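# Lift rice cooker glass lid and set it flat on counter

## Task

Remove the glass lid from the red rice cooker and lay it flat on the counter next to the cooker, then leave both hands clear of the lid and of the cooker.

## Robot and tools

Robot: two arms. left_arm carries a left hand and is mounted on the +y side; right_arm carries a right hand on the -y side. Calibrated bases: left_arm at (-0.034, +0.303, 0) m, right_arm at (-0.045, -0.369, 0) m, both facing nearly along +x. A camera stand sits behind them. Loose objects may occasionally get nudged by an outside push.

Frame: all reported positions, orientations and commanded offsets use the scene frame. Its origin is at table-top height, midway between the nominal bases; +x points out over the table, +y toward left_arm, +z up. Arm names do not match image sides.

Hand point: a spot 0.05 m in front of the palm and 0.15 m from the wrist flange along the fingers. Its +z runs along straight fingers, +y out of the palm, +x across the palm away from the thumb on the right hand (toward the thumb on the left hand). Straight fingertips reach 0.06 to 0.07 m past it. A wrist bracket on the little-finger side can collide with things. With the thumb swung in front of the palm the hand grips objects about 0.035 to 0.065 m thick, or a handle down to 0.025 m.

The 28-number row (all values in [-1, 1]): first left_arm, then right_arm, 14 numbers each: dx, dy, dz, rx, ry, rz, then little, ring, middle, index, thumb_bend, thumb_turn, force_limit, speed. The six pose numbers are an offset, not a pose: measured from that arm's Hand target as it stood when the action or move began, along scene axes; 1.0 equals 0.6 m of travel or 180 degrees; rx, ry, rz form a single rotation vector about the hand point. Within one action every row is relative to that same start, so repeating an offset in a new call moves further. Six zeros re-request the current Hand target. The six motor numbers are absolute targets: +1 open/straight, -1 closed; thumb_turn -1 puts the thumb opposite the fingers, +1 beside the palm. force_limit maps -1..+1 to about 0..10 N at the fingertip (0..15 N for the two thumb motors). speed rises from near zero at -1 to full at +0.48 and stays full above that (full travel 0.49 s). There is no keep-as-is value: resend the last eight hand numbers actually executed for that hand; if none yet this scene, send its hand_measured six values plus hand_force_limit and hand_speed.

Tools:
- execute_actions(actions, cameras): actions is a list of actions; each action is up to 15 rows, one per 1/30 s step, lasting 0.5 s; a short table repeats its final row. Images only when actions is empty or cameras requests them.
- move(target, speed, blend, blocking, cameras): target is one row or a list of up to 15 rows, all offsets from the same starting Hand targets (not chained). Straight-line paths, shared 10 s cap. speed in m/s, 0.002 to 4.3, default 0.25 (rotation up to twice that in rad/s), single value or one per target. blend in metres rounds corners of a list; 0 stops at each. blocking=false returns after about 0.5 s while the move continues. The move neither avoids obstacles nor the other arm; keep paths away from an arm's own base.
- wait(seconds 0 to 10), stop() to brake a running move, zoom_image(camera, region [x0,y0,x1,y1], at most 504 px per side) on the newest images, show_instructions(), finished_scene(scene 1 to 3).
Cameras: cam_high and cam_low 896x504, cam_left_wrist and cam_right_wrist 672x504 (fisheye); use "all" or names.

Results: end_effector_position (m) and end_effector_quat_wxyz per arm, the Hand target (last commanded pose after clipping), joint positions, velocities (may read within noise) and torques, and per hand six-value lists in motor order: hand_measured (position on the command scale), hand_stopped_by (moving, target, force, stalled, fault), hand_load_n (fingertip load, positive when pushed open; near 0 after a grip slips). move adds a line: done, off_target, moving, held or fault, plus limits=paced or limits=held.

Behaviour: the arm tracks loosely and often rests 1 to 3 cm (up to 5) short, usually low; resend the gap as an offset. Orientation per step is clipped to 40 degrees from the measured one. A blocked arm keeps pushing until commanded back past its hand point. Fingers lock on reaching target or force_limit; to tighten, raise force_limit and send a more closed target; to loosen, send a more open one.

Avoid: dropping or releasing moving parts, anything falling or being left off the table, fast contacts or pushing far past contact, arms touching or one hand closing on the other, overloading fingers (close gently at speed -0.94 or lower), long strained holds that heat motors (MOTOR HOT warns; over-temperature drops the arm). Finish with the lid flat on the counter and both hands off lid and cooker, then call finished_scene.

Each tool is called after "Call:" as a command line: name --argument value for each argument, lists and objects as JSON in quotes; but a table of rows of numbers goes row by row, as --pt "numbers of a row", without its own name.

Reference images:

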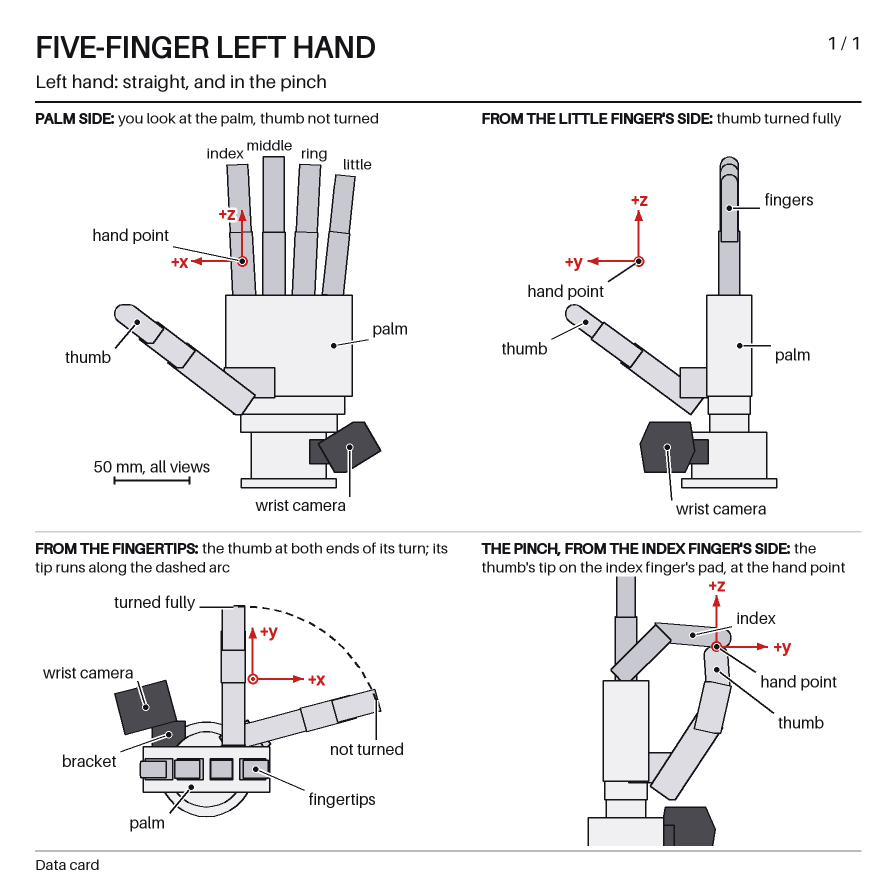

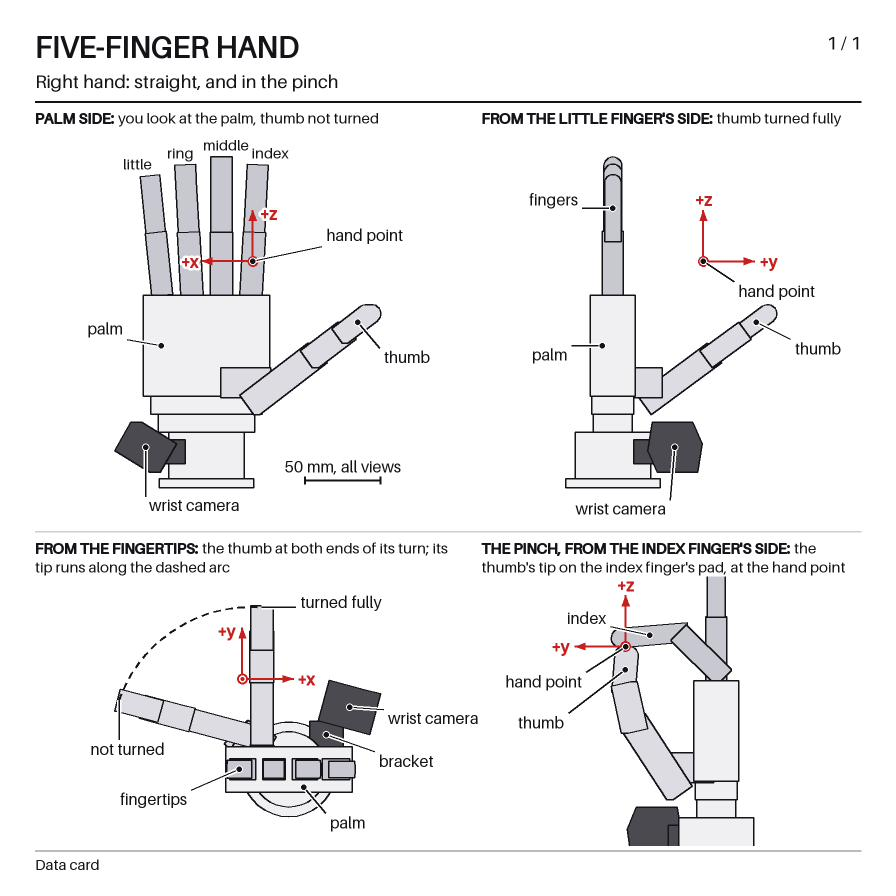

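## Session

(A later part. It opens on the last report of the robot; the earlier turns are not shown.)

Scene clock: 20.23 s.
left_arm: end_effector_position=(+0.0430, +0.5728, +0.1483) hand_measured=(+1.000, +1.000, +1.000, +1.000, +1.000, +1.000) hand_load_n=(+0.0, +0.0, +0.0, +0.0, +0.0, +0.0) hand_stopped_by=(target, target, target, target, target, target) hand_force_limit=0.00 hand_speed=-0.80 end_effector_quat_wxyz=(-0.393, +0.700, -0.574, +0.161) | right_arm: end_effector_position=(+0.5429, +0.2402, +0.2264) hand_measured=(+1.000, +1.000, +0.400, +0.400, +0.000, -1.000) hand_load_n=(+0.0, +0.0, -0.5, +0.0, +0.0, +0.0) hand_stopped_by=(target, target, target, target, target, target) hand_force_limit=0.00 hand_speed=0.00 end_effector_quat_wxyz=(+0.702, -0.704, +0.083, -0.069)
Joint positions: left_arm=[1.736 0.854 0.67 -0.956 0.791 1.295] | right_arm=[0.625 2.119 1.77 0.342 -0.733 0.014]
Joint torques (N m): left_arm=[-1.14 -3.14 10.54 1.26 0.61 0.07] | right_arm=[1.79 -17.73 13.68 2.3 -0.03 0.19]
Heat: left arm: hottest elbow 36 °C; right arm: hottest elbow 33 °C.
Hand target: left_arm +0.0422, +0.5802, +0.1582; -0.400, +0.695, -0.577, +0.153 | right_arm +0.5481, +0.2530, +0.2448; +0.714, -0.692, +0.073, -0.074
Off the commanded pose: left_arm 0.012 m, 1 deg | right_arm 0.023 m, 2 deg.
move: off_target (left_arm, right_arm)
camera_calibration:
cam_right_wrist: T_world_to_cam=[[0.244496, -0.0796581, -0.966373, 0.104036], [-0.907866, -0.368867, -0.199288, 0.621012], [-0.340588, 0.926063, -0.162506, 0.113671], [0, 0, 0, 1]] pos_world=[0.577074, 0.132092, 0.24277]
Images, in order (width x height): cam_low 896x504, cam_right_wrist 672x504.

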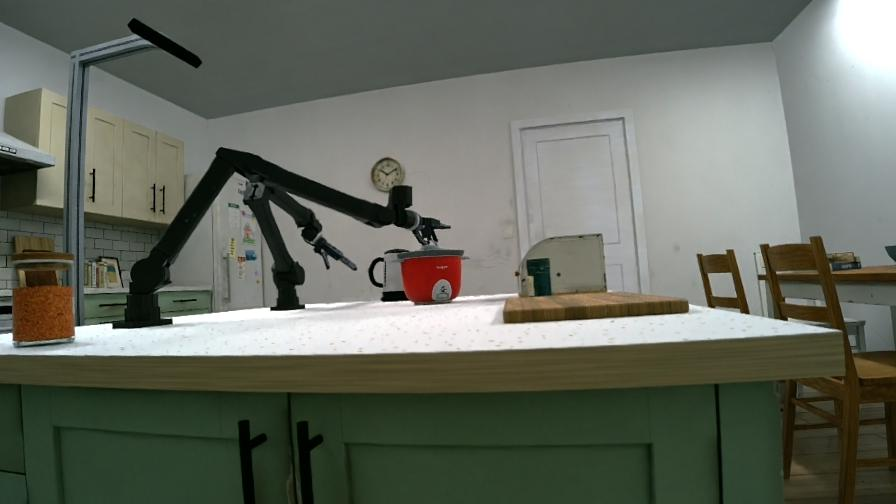

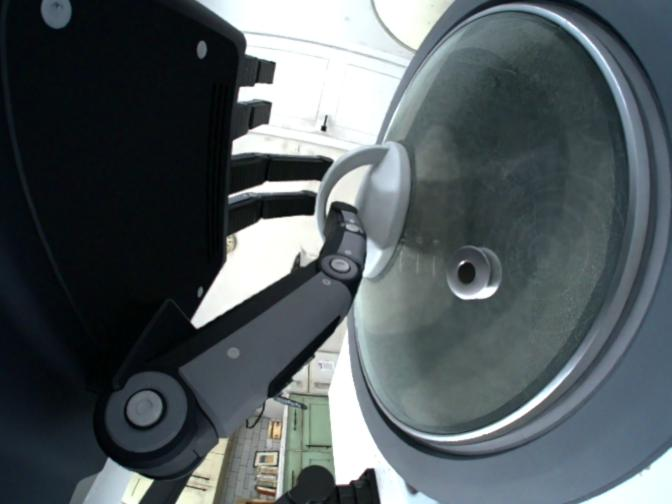

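Call:
move --target '[0,0,0,0,0,0,1,1,1,1,1,1,0,-0.8, 0,0,0,0,0,0,1,1,-0.6,-0.6,0.0,-1,0.1,-0.85]' --speed 0.05 --cameras '["cam_low","cam_right_wrist"]'

Call:
zoom_image --camera "cam_right_wrist" --region '[250, 100, 450, 300]'

Call:
zoom_image --camera "cam_low" --region '[390, 190, 480, 280]'

Scene clock: 21.80 s.
left_arm: end_effector_position=(+0.0430, +0.5728, +0.1483) hand_measured=(+1.000, +1.000, +1.000, +1.000, +1.000, +1.000) hand_load_n=(+0.0, +0.0, +0.0, +0.0, +0.0, +0.0) hand_stopped_by=(target, target, target, target, target, target) hand_force_limit=0.00 hand_speed=-0.80 end_effector_quat_wxyz=(-0.393, +0.700, -0.574, +0.161) | right_arm: end_effector_position=(+0.5440, +0.2413, +0.2298) hand_measured=(+1.000, +1.000, -0.014, -0.054, +0.000, -1.000) hand_load_n=(+0.0, +0.0, +2.0, +7.0, +5.0, -0.5) hand_stopped_by=(target, target, force, force, target, target) hand_force_limit=0.10 hand_speed=-0.85 end_effector_quat_wxyz=(+0.704, -0.702, +0.082, -0.072)
Joint positions: left_arm=[1.736 0.854 0.67 -0.956 0.791 1.295] | right_arm=[0.625 2.119 1.774 0.345 -0.729 0.015]
Joint torques (N m): left_arm=[-1.2 -3.14 10.55 1.26 0.61 0.07] | right_arm=[1.73 -17.67 13.46 2.14 -0.16 0.19]
Heat: left arm: hottest elbow 36 °C; right arm: hottest elbow 34 °C.
Hand target: left_arm +0.0422, +0.5802, +0.1582; -0.400, +0.695, -0.577, +0.153 | right_arm +0.5480, +0.2531, +0.2449; +0.714, -0.692, +0.073, -0.074
Off the commanded pose: left_arm 0.012 m, 1 deg | right_arm 0.019 m, 2 deg.
move: off_target (left_arm, right_arm)
camera_calibration:
cam_right_wrist: T_world_to_cam=[[0.249736, -0.0755523, -0.965362, 0.102994], [-0.907968, -0.364715, -0.206344, 0.62391], [-0.336492, 0.928049, -0.159681, 0.110275], [0, 0, 0, 1]] pos_world=[0.577875, 0.13299, 0.245775]
Images, in order (width x height): cam_low 896x504, cam_right_wrist 672x504.

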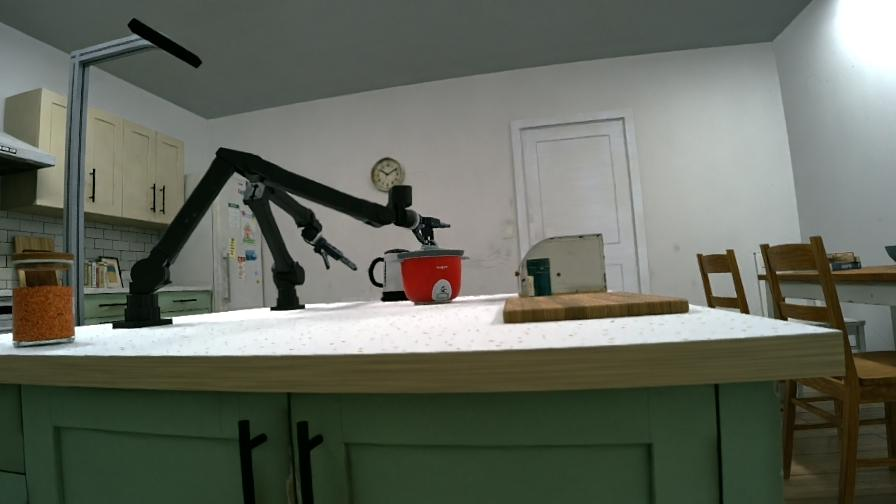

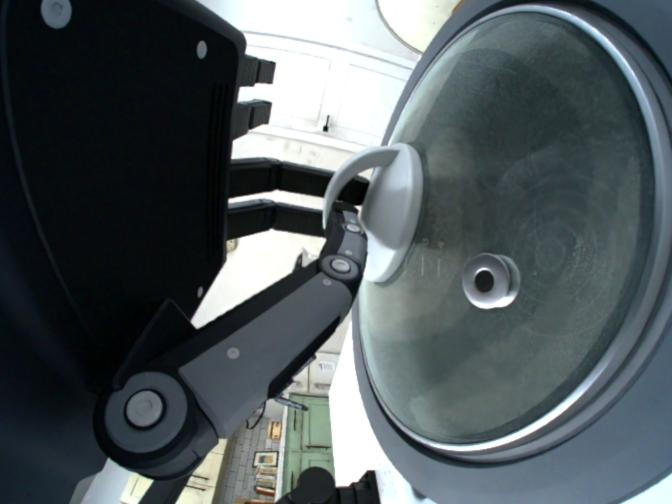

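Scaled by 2.520 from the camera's 672x504 image, which has a finer 960x720 frame.

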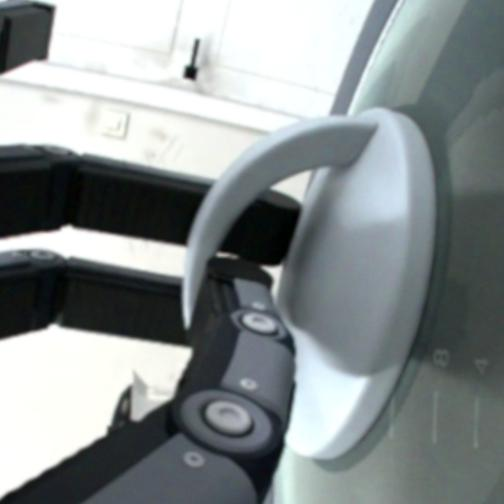

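Scaled by 5.600 from the camera's 896x504 image, which has a finer 1280x720 frame.

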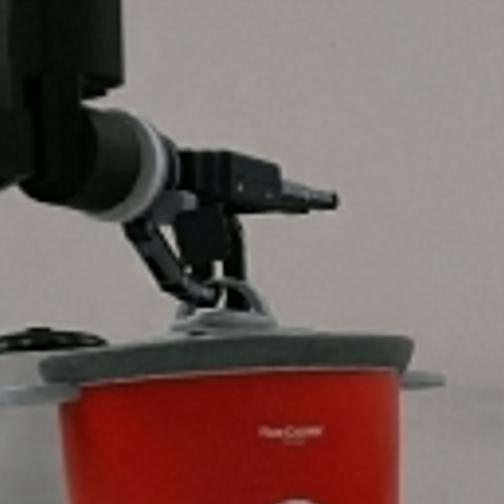

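Call:
move --pt "0 0 0 0 0 0 1 1 1 1 1 1 0 -0.8 0 0 0 0 0 0 1 1 -0.62 -0.62 0.0 -1 0.2 -0.85" --pt "0 0 0 0 0 0 1 1 1 1 1 1 0 -0.8 0.02 0.013 0.09 0.0163 -0.0034 0 1 1 -0.62 -0.62 0.0 -1 0.2 -0.85" --speed 0.08 --cameras '["cam_high","cam_low","cam_right_wrist"]'

Call:
zoom_image --camera "cam_low" --region '[370, 190, 490, 310]'

Scene clock: 24.23 s.
left_arm: end_effector_position=(+0.0430, +0.5728, +0.1483) hand_measured=(+1.000, +1.000, +1.000, +1.000, +1.000, +1.000) hand_load_n=(-0.5, +0.0, +0.0, +0.0, +0.0, +0.0) hand_stopped_by=(target, target, target, target, target, target) hand_force_limit=0.00 hand_speed=-0.80 end_effector_quat_wxyz=(-0.393, +0.700, -0.574, +0.161) | right_arm: end_effector_position=(+0.5503, +0.2482, +0.2477) hand_measured=(+1.000, +1.000, -0.024, -0.054, +0.002, -1.000) hand_load_n=(+0.0, +0.0, +1.0, +6.0, +8.5, +0.0) hand_stopped_by=(target, target, force, force, target, target) hand_force_limit=0.20 hand_speed=-0.85 end_effector_quat_wxyz=(+0.710, -0.695, +0.089, -0.063)
Joint positions: left_arm=[1.736 0.854 0.67 -0.956 0.791 1.295] | right_arm=[0.625 2.134 1.834 0.323 -0.731 0.054]
Joint torques (N m): left_arm=[-1.14 -3.14 10.56 1.26 0.61 0.07] | right_arm=[1.61 -19.43 16.39 1.8 -0.11 0.28]
Heat: left arm: hottest elbow 37 °C; right arm: hottest elbow 35 °C.
Hand target: left_arm +0.0422, +0.5802, +0.1582; -0.400, +0.695, -0.577, +0.153 | right_arm +0.5600, +0.2609, +0.2987; +0.732, -0.673, +0.071, -0.076
Off the commanded pose: left_arm 0.012 m, 1 deg | right_arm 0.054 m, 4 deg.
move: off_target (left_arm, right_arm)
camera_calibration:
cam_right_wrist: T_world_to_cam=[[0.230819, -0.0541071, -0.971491, 0.125874], [-0.910975, -0.362789, -0.196236, 0.634465], [-0.341829, 0.930299, -0.133029, 0.104602], [0, 0, 0, 1]] pos_world=[0.584684, 0.139676, 0.260705]
Images, in order (width x height): cam_high 896x504, cam_low 896x504, cam_right_wrist 672x504.

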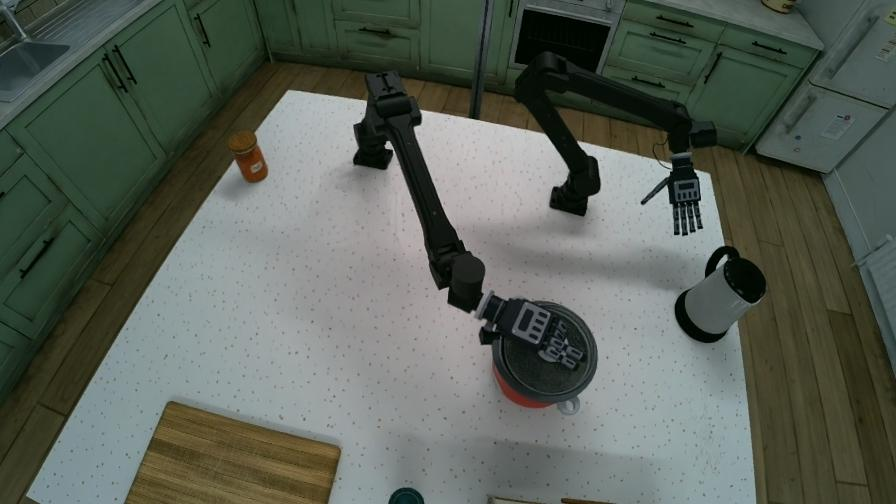

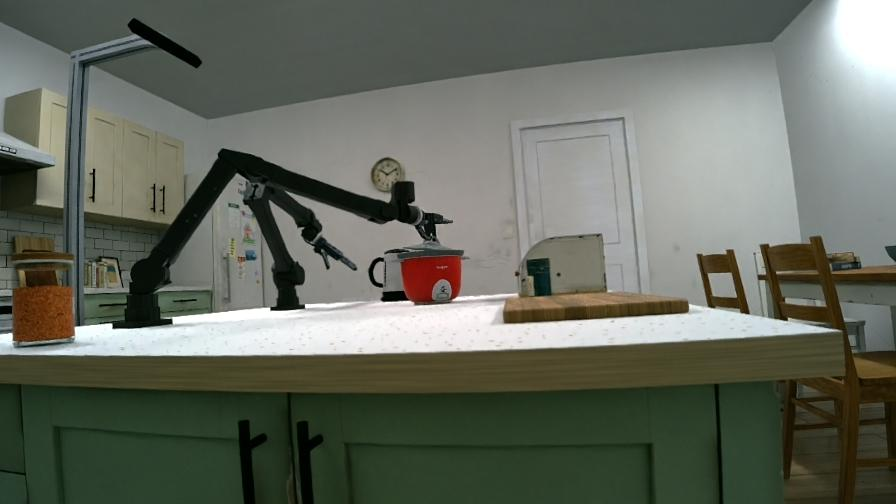

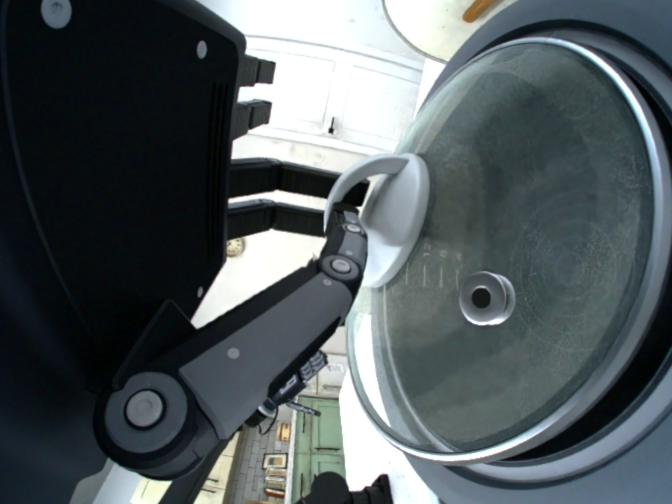

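Scaled by 4.200 from the camera's 896x504 image, which has a finer 1280x720 frame.

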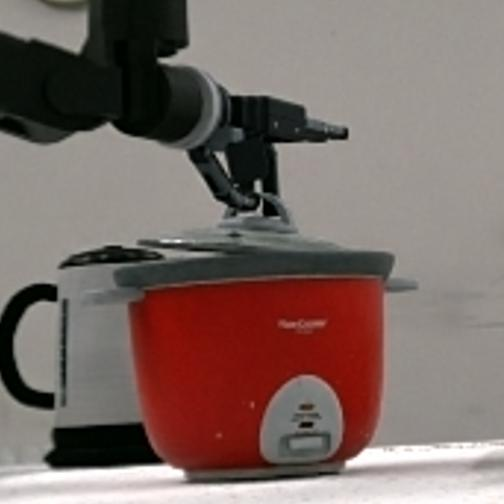

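Call:
move --pt "0 0 0 0 0 0 1 1 1 1 1 1 0 -0.8 0.0 0.0 0.125 -0.0025 -0.0119 0 1 1 -0.62 -0.62 0.0 -1 0.2 -0.85" --pt "0 0 0 0 0 0 1 1 1 1 1 1 0 -0.8 -0.125 -0.505 0.083 -0.0134 -0.0096 0 1 1 -0.62 -0.62 0.0 -1 0.2 -0.85" --speed '[0.1,0.16]' --blend '[0.01,0]' --cameras '["cam_high","cam_low","cam_right_wrist"]'

Call:
zoom_image --camera "cam_low" --region '[280, 150, 490, 330]'

Scene clock: 28.13 s.
left_arm: end_effector_position=(+0.0430, +0.5728, +0.1483) hand_measured=(+1.000, +1.000, +1.000, +1.000, +1.000, +1.000) hand_load_n=(+0.0, +0.0, +0.0, +0.0, +0.0, +0.0) hand_stopped_by=(target, target, target, target, target, target) hand_force_limit=0.00 hand_speed=-0.80 end_effector_quat_wxyz=(-0.393, +0.700, -0.574, +0.161) | right_arm: end_effector_position=(+0.4889, -0.0412, +0.3153) hand_measured=(+1.000, +1.000, -0.024, -0.054, +0.002, -1.000) hand_load_n=(+0.0, +0.0, +0.5, +6.5, +9.0, -0.5) hand_stopped_by=(target, target, force, force, target, target) hand_force_limit=0.20 hand_speed=-0.85 end_effector_quat_wxyz=(+0.709, -0.698, +0.078, -0.069)
Joint positions: left_arm=[1.736 0.854 0.67 -0.956 0.791 1.295] | right_arm=[0.248 1.622 1.26 0.392 -1.117 0.041]
Joint torques (N m): left_arm=[-1.14 -3.08 10.55 1.25 0.61 0.07] | right_arm=[1.32 -15.15 10.67 2.45 -0.11 0.26]
Heat: left arm: hottest elbow 37 °C; right arm: hottest elbow 35 °C.
Hand target: left_arm +0.0422, +0.5802, +0.1582; -0.400, +0.695, -0.577, +0.153 | right_arm +0.4850, -0.0420, +0.3485; +0.719, -0.687, +0.058, -0.087
Off the commanded pose: left_arm 0.012 m, 1 deg | right_arm 0.033 m, 3 deg.
move: off_target (left_arm, right_arm)
camera_calibration:
cam_right_wrist: T_world_to_cam=[[0.254748, -0.0611313, -0.965073, 0.176101], [-0.903164, -0.371655, -0.214864, 0.488492], [-0.34554, 0.926356, -0.14989, 0.368795], [0, 0, 0, 1]] pos_world=[0.52376, -0.14932, 0.330189]
Images, in order (width x height): cam_high 896x504, cam_low 896x504, cam_right_wrist 672x504.

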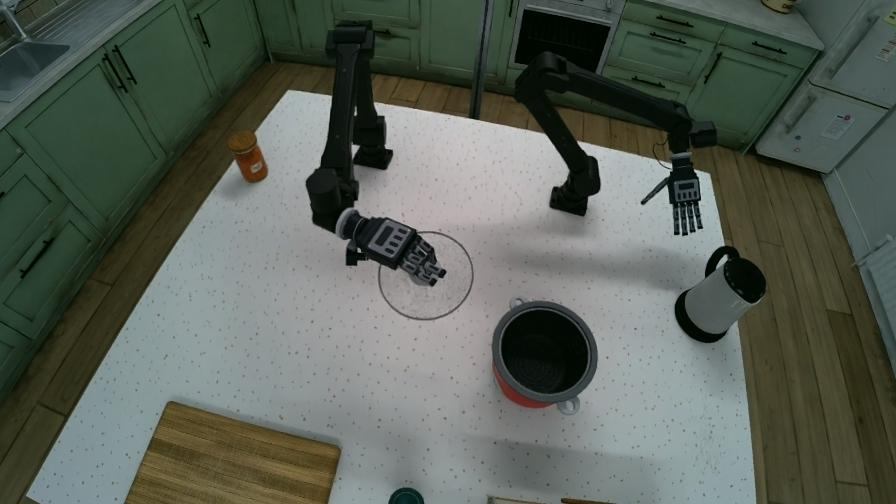

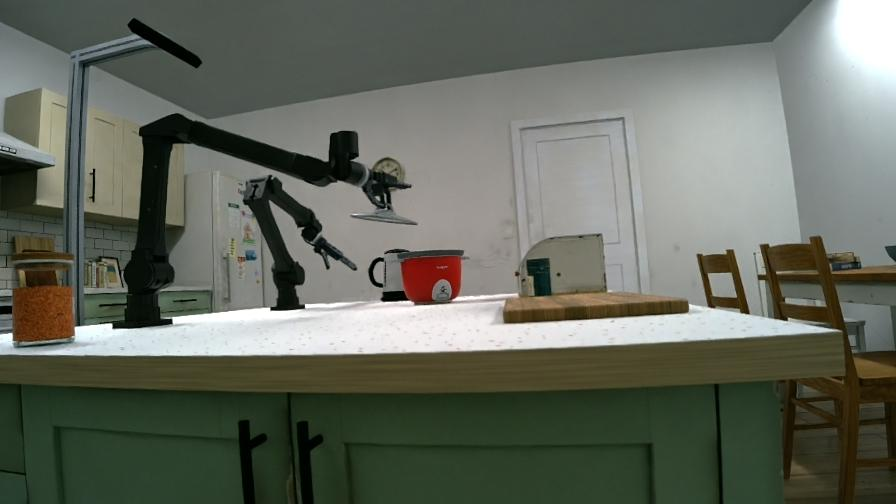

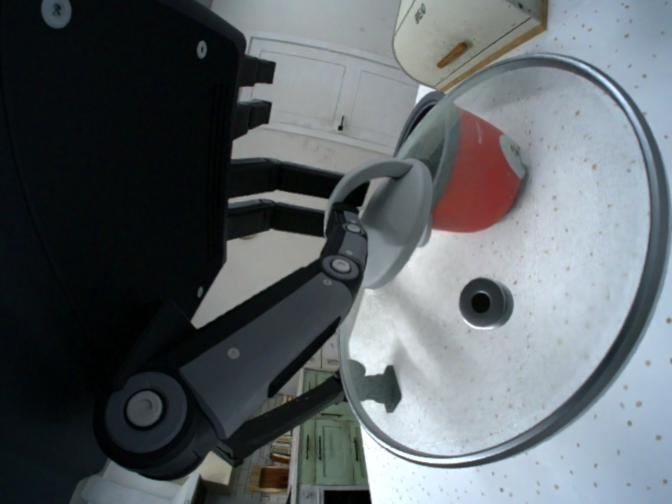

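Scaled by 2.400 from the camera's 896x504 image, which has a finer 1280x720 frame.

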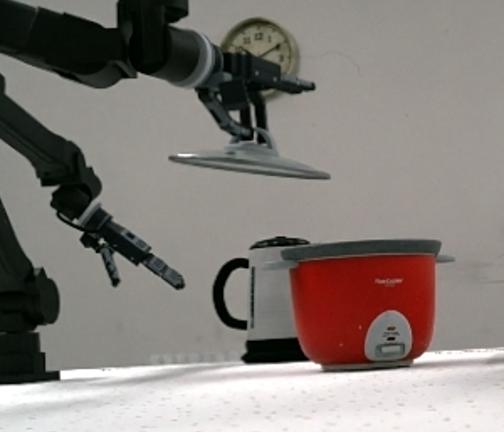

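Call:
move --pt "0 0 0 0 0 0 1 1 1 1 1 1 0 -0.8 0.0 0.0 -0.2 -0.0126 -0.0598 0 1 1 -0.62 -0.62 0.0 -1 0.2 -0.85" --pt "0 0 0 0 0 0 1 1 1 1 1 1 0 -0.8 0 0 -0.4 -0.0126 -0.0598 0 1 1 -0.62 -0.62 0.0 -1 0.2 -0.85" --speed '[0.15,0.15]' --blend '[0.02,0]' --cameras '["cam_high","cam_low","cam_right_wrist"]'

Call:
zoom_image --camera "cam_low" --region '[310, 200, 470, 330]'

Call:
zoom_image --camera "cam_high" --region '[360, 220, 500, 360]'

Scene clock: 31.07 s.
left_arm: end_effector_position=(+0.0430, +0.5728, +0.1483) hand_measured=(+1.000, +1.000, +1.000, +1.000, +1.000, +1.000) hand_load_n=(+0.0, +0.0, +0.0, +0.0, +0.0, +0.0) hand_stopped_by=(target, target, target, target, target, target) hand_force_limit=0.00 hand_speed=-0.80 end_effector_quat_wxyz=(-0.393, +0.700, -0.574, +0.161) | right_arm: end_effector_position=(+0.4808, -0.0480, +0.0943) hand_measured=(+1.000, +1.000, -0.024, -0.054, +0.002, -1.000) hand_load_n=(+0.0, +0.0, +1.5, +7.5, +9.5, -0.5) hand_stopped_by=(target, target, force, force, target, target) hand_force_limit=0.20 hand_speed=-0.85 end_effector_quat_wxyz=(+0.702, -0.698, +0.005, -0.141)
Joint positions: left_arm=[1.736 0.854 0.67 -0.956 0.791 1.295] | right_arm=[0.248 1.938 0.994 1 -1.118 -0.141]
Joint torques (N m): left_arm=[-1.14 -3.08 10.55 1.25 0.61 0.07] | right_arm=[1.96 -14.1 7.64 2.48 -0.07 0.13]
Heat: left arm: hottest elbow 38 °C; right arm: hottest elbow 35 °C.
Hand target: left_arm +0.0422, +0.5802, +0.1582; -0.400, +0.695, -0.577, +0.153 | right_arm +0.4852, -0.0422, +0.1085; +0.707, -0.690, -0.011, -0.153
Off the commanded pose: left_arm 0.012 m, 1 deg | right_arm 0.016 m, 3 deg.
move: off_target (left_arm, right_arm)
camera_calibration:
cam_right_wrist: T_world_to_cam=[[0.442865, -0.0910158, -0.891957, -0.134433], [-0.843576, -0.379308, -0.380139, 0.417738], [-0.303727, 0.920783, -0.244761, 0.327675], [0, 0, 0, 1]] pos_world=[0.511453, -0.155502, 0.119092]
Images, in order (width x height): cam_high 896x504, cam_low 896x504, cam_right_wrist 672x504.

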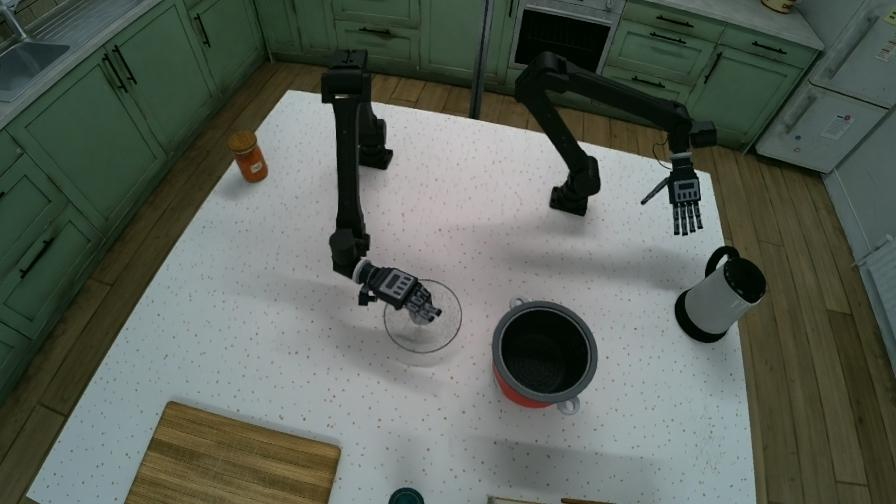

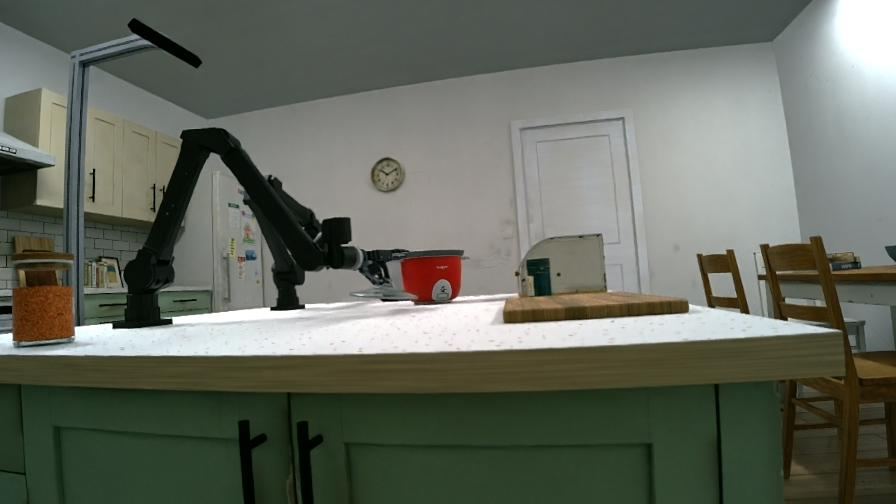

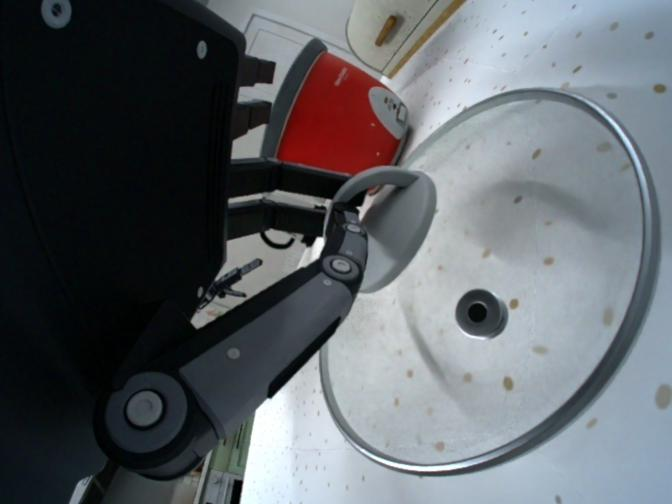

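Scaled by 3.150 from the camera's 896x504 image, which has a finer 1280x720 frame.

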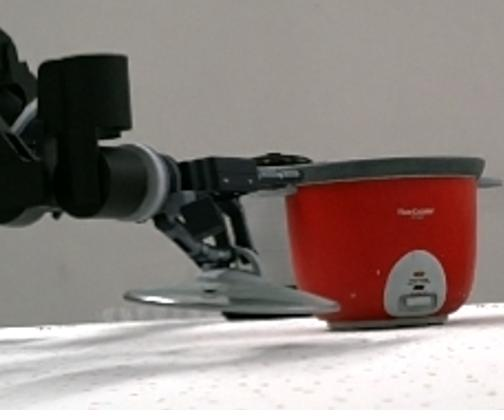

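Scaled by 3.600 from the camera's 896x504 image, which has a finer 1280x720 frame.

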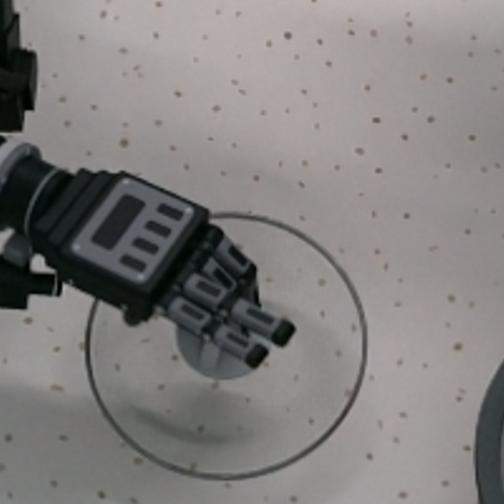

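Call:
move --pt "0 0 0 0 0 0 1 1 1 1 1 1 0 -0.8 0.0 0.0 -0.065 -0.0057 -0.0271 0 1 1 -0.62 -0.62 0.0 -1 0.2 -0.85" --speed '[0.08]' --cameras '["cam_high","cam_low","cam_right_wrist"]'

Call:
zoom_image --camera "cam_low" --region '[310, 200, 470, 330]'

Scene clock: 32.53 s.
left_arm: end_effector_position=(+0.0430, +0.5728, +0.1483) hand_measured=(+1.000, +1.000, +1.000, +1.000, +1.000, +1.000) hand_load_n=(+0.0, +0.0, +0.0, -0.5, +0.0, +0.0) hand_stopped_by=(target, target, target, target, target, target) hand_force_limit=0.00 hand_speed=-0.80 end_effector_quat_wxyz=(-0.393, +0.700, -0.574, +0.161) | right_arm: end_effector_position=(+0.4808, -0.0478, +0.0600) hand_measured=(+1.000, +1.000, -0.024, -0.054, +0.002, -1.000) hand_load_n=(+0.0, -0.5, +1.0, +7.0, +10.0, -0.5) hand_stopped_by=(target, target, force, force, target, target) hand_force_limit=0.20 hand_speed=-0.85 end_effector_quat_wxyz=(+0.697, -0.697, -0.021, -0.165)
Joint positions: left_arm=[1.736 0.854 0.67 -0.956 0.791 1.295] | right_arm=[0.252 2.013 0.983 1.092 -1.119 -0.207]
Joint torques (N m): left_arm=[-1.14 -3.14 10.55 1.25 0.61 0.07] | right_arm=[1.79 -13.92 6.63 2.54 -0.04 -0.05]
Heat: left arm: hottest elbow 38 °C; right arm: hottest elbow 35 °C.
Hand target: left_arm +0.0422, +0.5802, +0.1582; -0.400, +0.695, -0.577, +0.153 | right_arm +0.4851, -0.0422, +0.0696; +0.700, -0.689, -0.043, -0.182
Off the commanded pose: left_arm 0.012 m, 1 deg | right_arm 0.012 m, 3 deg.
move: off_target (left_arm, right_arm)
camera_calibration:
cam_right_wrist: T_world_to_cam=[[0.505461, -0.100481, -0.856979, -0.197586], [-0.813611, -0.386216, -0.434597, 0.393202], [-0.287311, 0.916919, -0.276969, 0.31301], [0, 0, 0, 1]] pos_world=[0.509717, -0.154998, 0.0882512]
Images, in order (width x height): cam_high 896x504, cam_low 896x504, cam_right_wrist 672x504.

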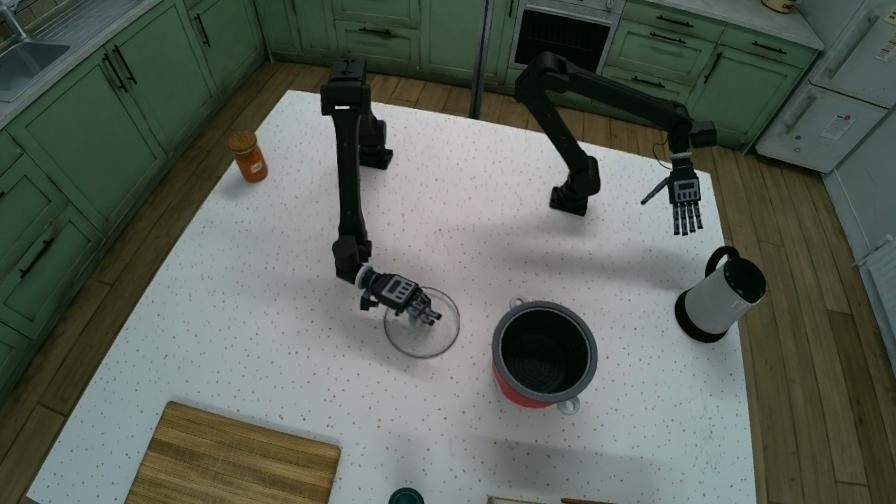

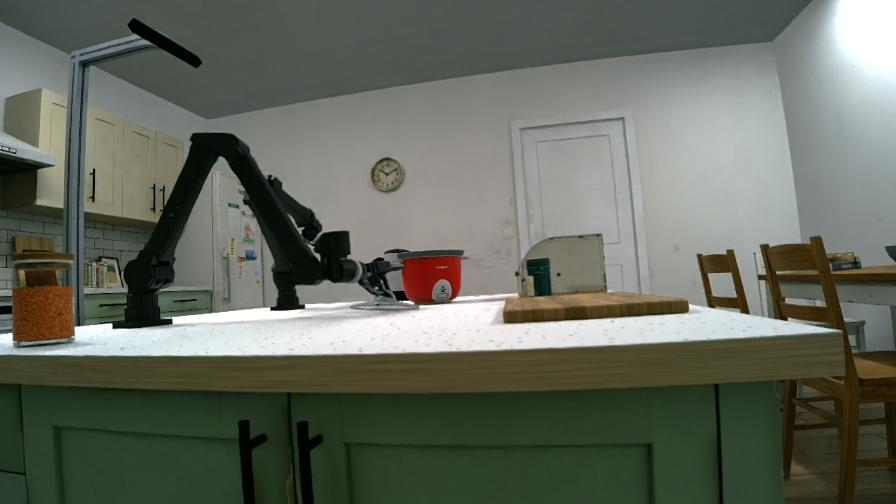

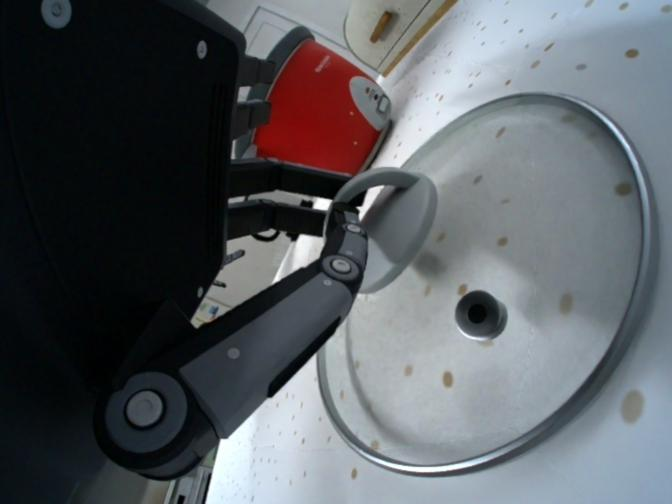

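Scaled by 3.150 from the camera's 896x504 image, which has a finer 1280x720 frame.

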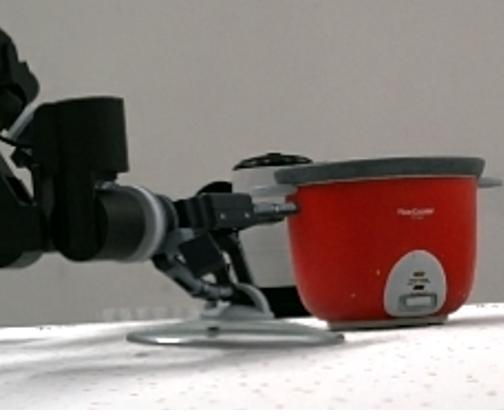

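Call:
move --pt "0 0 0 0 0 0 1 1 1 1 1 1 0 -0.8 0.0 0.0 -0.025 -0.0025 -0.0119 0 1 1 -0.62 -0.62 0.0 -1 0.2 -0.85" --speed '[0.05]' --cameras '["cam_high","cam_low","cam_right_wrist"]'

Call:
zoom_image --camera "cam_low" --region '[330, 240, 450, 330]'

Scene clock: 33.63 s.
left_arm: end_effector_position=(+0.0430, +0.5728, +0.1483) hand_measured=(+1.000, +1.000, +1.000, +1.000, +1.000, +1.000) hand_load_n=(+0.0, +0.0, +0.0, +0.0, +0.0, -0.5) hand_stopped_by=(target, target, target, target, target, target) hand_force_limit=0.00 hand_speed=-0.80 end_effector_quat_wxyz=(-0.393, +0.700, -0.574, +0.161) | right_arm: end_effector_position=(+0.4828, -0.0472, +0.0521) hand_measured=(+1.000, +1.000, -0.024, -0.054, +0.002, -1.000) hand_load_n=(+0.0, +0.0, +1.5, +7.5, +9.0, +0.0) hand_stopped_by=(target, target, force, force, target, target) hand_force_limit=0.20 hand_speed=-0.85 end_effector_quat_wxyz=(+0.695, -0.694, -0.040, -0.182)
Joint positions: left_arm=[1.736 0.854 0.67 -0.956 0.791 1.295] | right_arm=[0.254 2.035 0.983 1.13 -1.119 -0.244]
Joint torques (N m): left_arm=[-1.14 -3.14 10.55 1.25 0.61 0.07] | right_arm=[1.79 -13.39 6.26 2.35 0 -0.09]
Heat: left arm: hottest elbow 38 °C; right arm: hottest elbow 35 °C.
Hand target: left_arm +0.0422, +0.5802, +0.1582; -0.400, +0.695, -0.577, +0.153 | right_arm +0.4851, -0.0422, +0.0545; +0.696, -0.688, -0.056, -0.194
Off the commanded pose: left_arm 0.012 m, 1 deg | right_arm 0.006 m, 2 deg.
move: off_target (left_arm)
camera_calibration:
cam_right_wrist: T_world_to_cam=[[0.548075, -0.102661, -0.830105, -0.227361], [-0.790136, -0.389135, -0.473561, 0.382295], [-0.274406, 0.915443, -0.294391, 0.305447], [0, 0, 0, 1]] pos_world=[0.510492, -0.154197, 0.082227]
Images, in order (width x height): cam_high 896x504, cam_low 896x504, cam_right_wrist 672x504.

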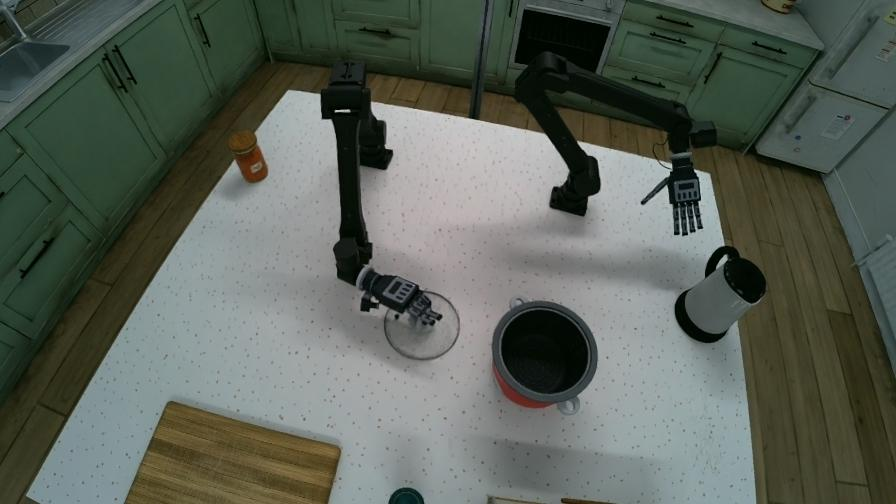

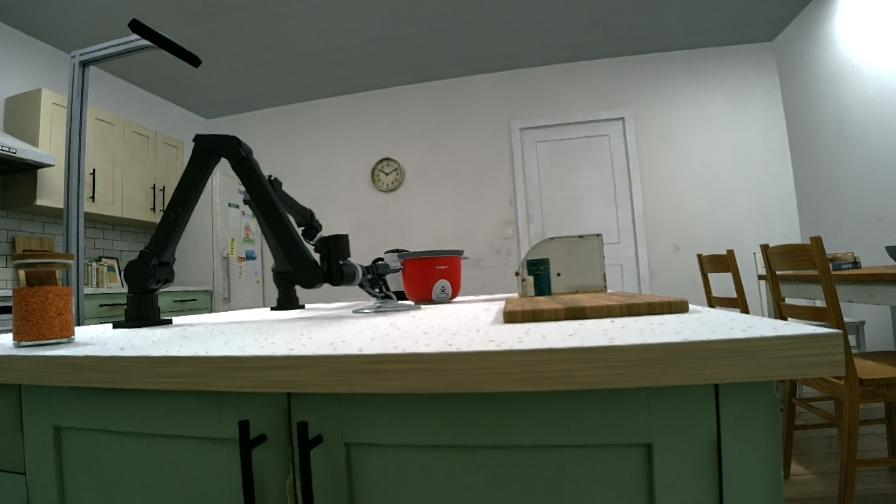

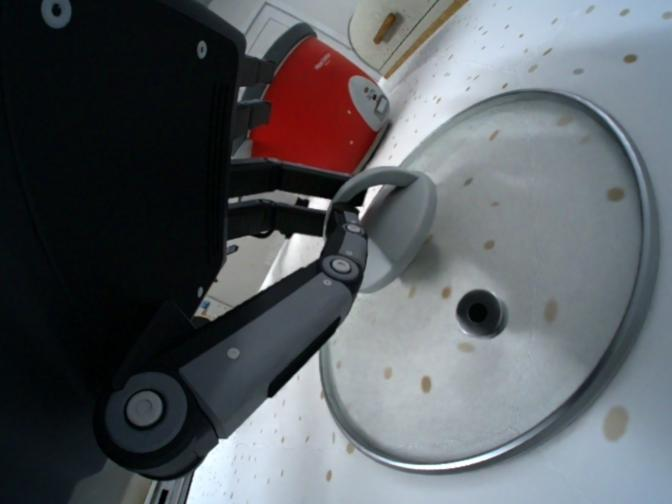

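Scaled by 4.200 from the camera's 896x504 image, which has a finer 1280x720 frame.

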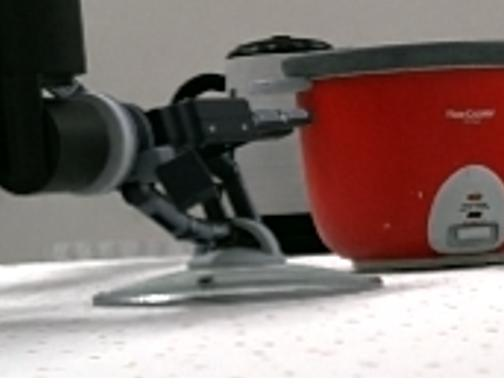

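Call:
move --pt "0 0 0 0 0 0 1 1 1 1 1 1 0 -0.8 0.0 0.0 -0.012 0 0 0 1 1 -0.62 -0.62 0.0 -1 0.2 -0.85" --pt "0 0 0 0 0 0 1 1 1 1 1 1 0 -0.8 0.0 0.0 -0.012 0 0 0 1 1 1 1 0.0 -1 0.2 -0.6" --pt "0 0 0 0 0 0 1 1 1 1 1 1 0 -0.8 -0.008 -0.038 -0.008 0 0 0 1 1 1 1 0.0 -1 0.2 -0.6" --pt "0 0 0 0 0 0 1 1 1 1 1 1 0 -0.8 -0.03 -0.07 0.2 0 0 0 1 1 1 1 0.0 -1 0.2 -0.6" --speed '[0.05,0.05,0.06,0.2]' --cameras '["cam_high","cam_low","cam_right_wrist"]'

Call:
zoom_image --camera "cam_low" --region '[330, 240, 450, 330]'

Scene clock: 38.53 s.
left_arm: end_effector_position=(+0.0430, +0.5728, +0.1483) hand_measured=(+1.000, +1.000, +1.000, +1.000, +1.000, +1.000) hand_load_n=(+0.5, -0.5, +0.0, +0.0, +0.0, +0.0) hand_stopped_by=(target, target, target, target, target, target) hand_force_limit=0.00 hand_speed=-0.80 end_effector_quat_wxyz=(-0.393, +0.700, -0.574, +0.161) | right_arm: end_effector_position=(+0.4658, -0.0808, +0.1730) hand_measured=(+1.000, +1.000, +1.000, +1.000, +0.000, -1.000) hand_load_n=(+0.0, -0.5, +0.0, +0.0, +0.0, +0.0) hand_stopped_by=(target, target, target, target, target, target) hand_force_limit=0.20 hand_speed=-0.60 end_effector_quat_wxyz=(+0.698, -0.688, -0.057, -0.192)
Joint positions: left_arm=[1.736 0.854 0.67 -0.956 0.791 1.295] | right_arm=[0.195 1.731 0.939 0.921 -1.19 -0.231]
Joint torques (N m): left_arm=[-1.14 -3.08 10.54 1.26 0.61 0.07] | right_arm=[0.79 -12.22 7.41 1.22 -0.01 0]
Heat: left arm: hottest elbow 39 °C; right arm: hottest elbow 35 °C.
Hand target: left_arm +0.0422, +0.5802, +0.1582; -0.400, +0.695, -0.577, +0.153 | right_arm +0.4671, -0.0841, +0.1745; +0.696, -0.688, -0.056, -0.194
Off the commanded pose: left_arm 0.012 m, 1 deg | right_arm 0.004 m, 0 deg.
move: off_target (left_arm)
camera_calibration:
cam_right_wrist: T_world_to_cam=[[0.581208, -0.0907437, -0.80868, -0.139337], [-0.76643, -0.394998, -0.506519, 0.407096], [-0.273464, 0.914189, -0.299125, 0.367389], [0, 0, 0, 1]] pos_world=[0.493462, -0.187704, 0.203418]
Images, in order (width x height): cam_high 896x504, cam_low 896x504, cam_right_wrist 672x504.

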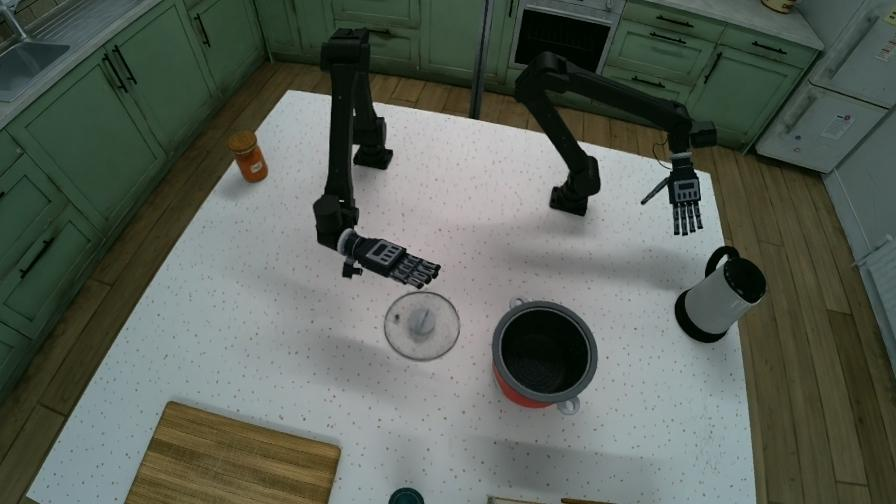

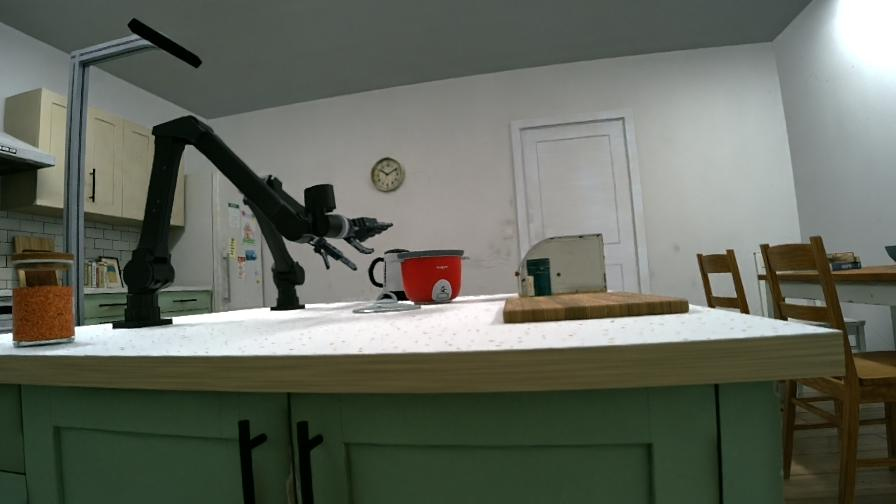

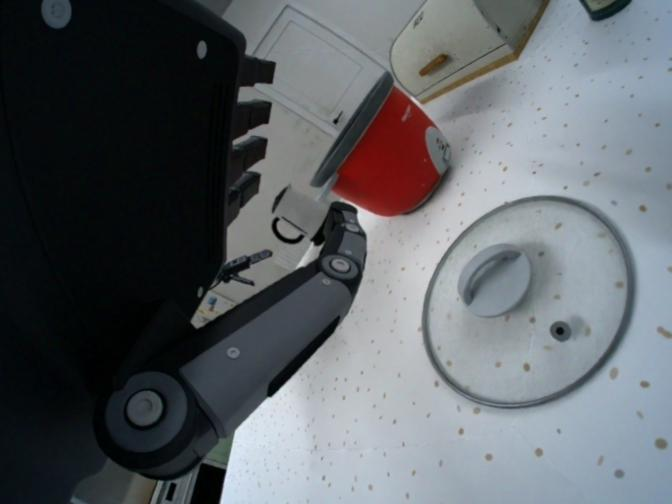

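Scaled by 4.200 from the camera's 896x504 image, which has a finer 1280x720 frame.

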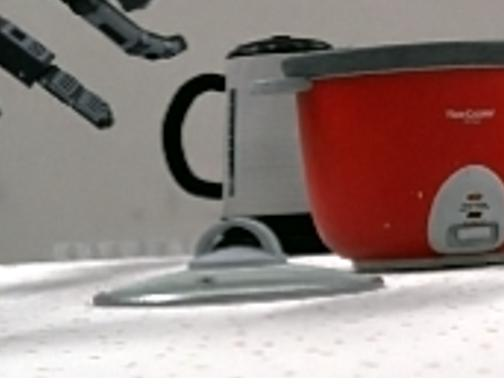

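Placed flat. Finish and move on.

Call:
finished_scene --scene 2

The scene is finished: the task was done.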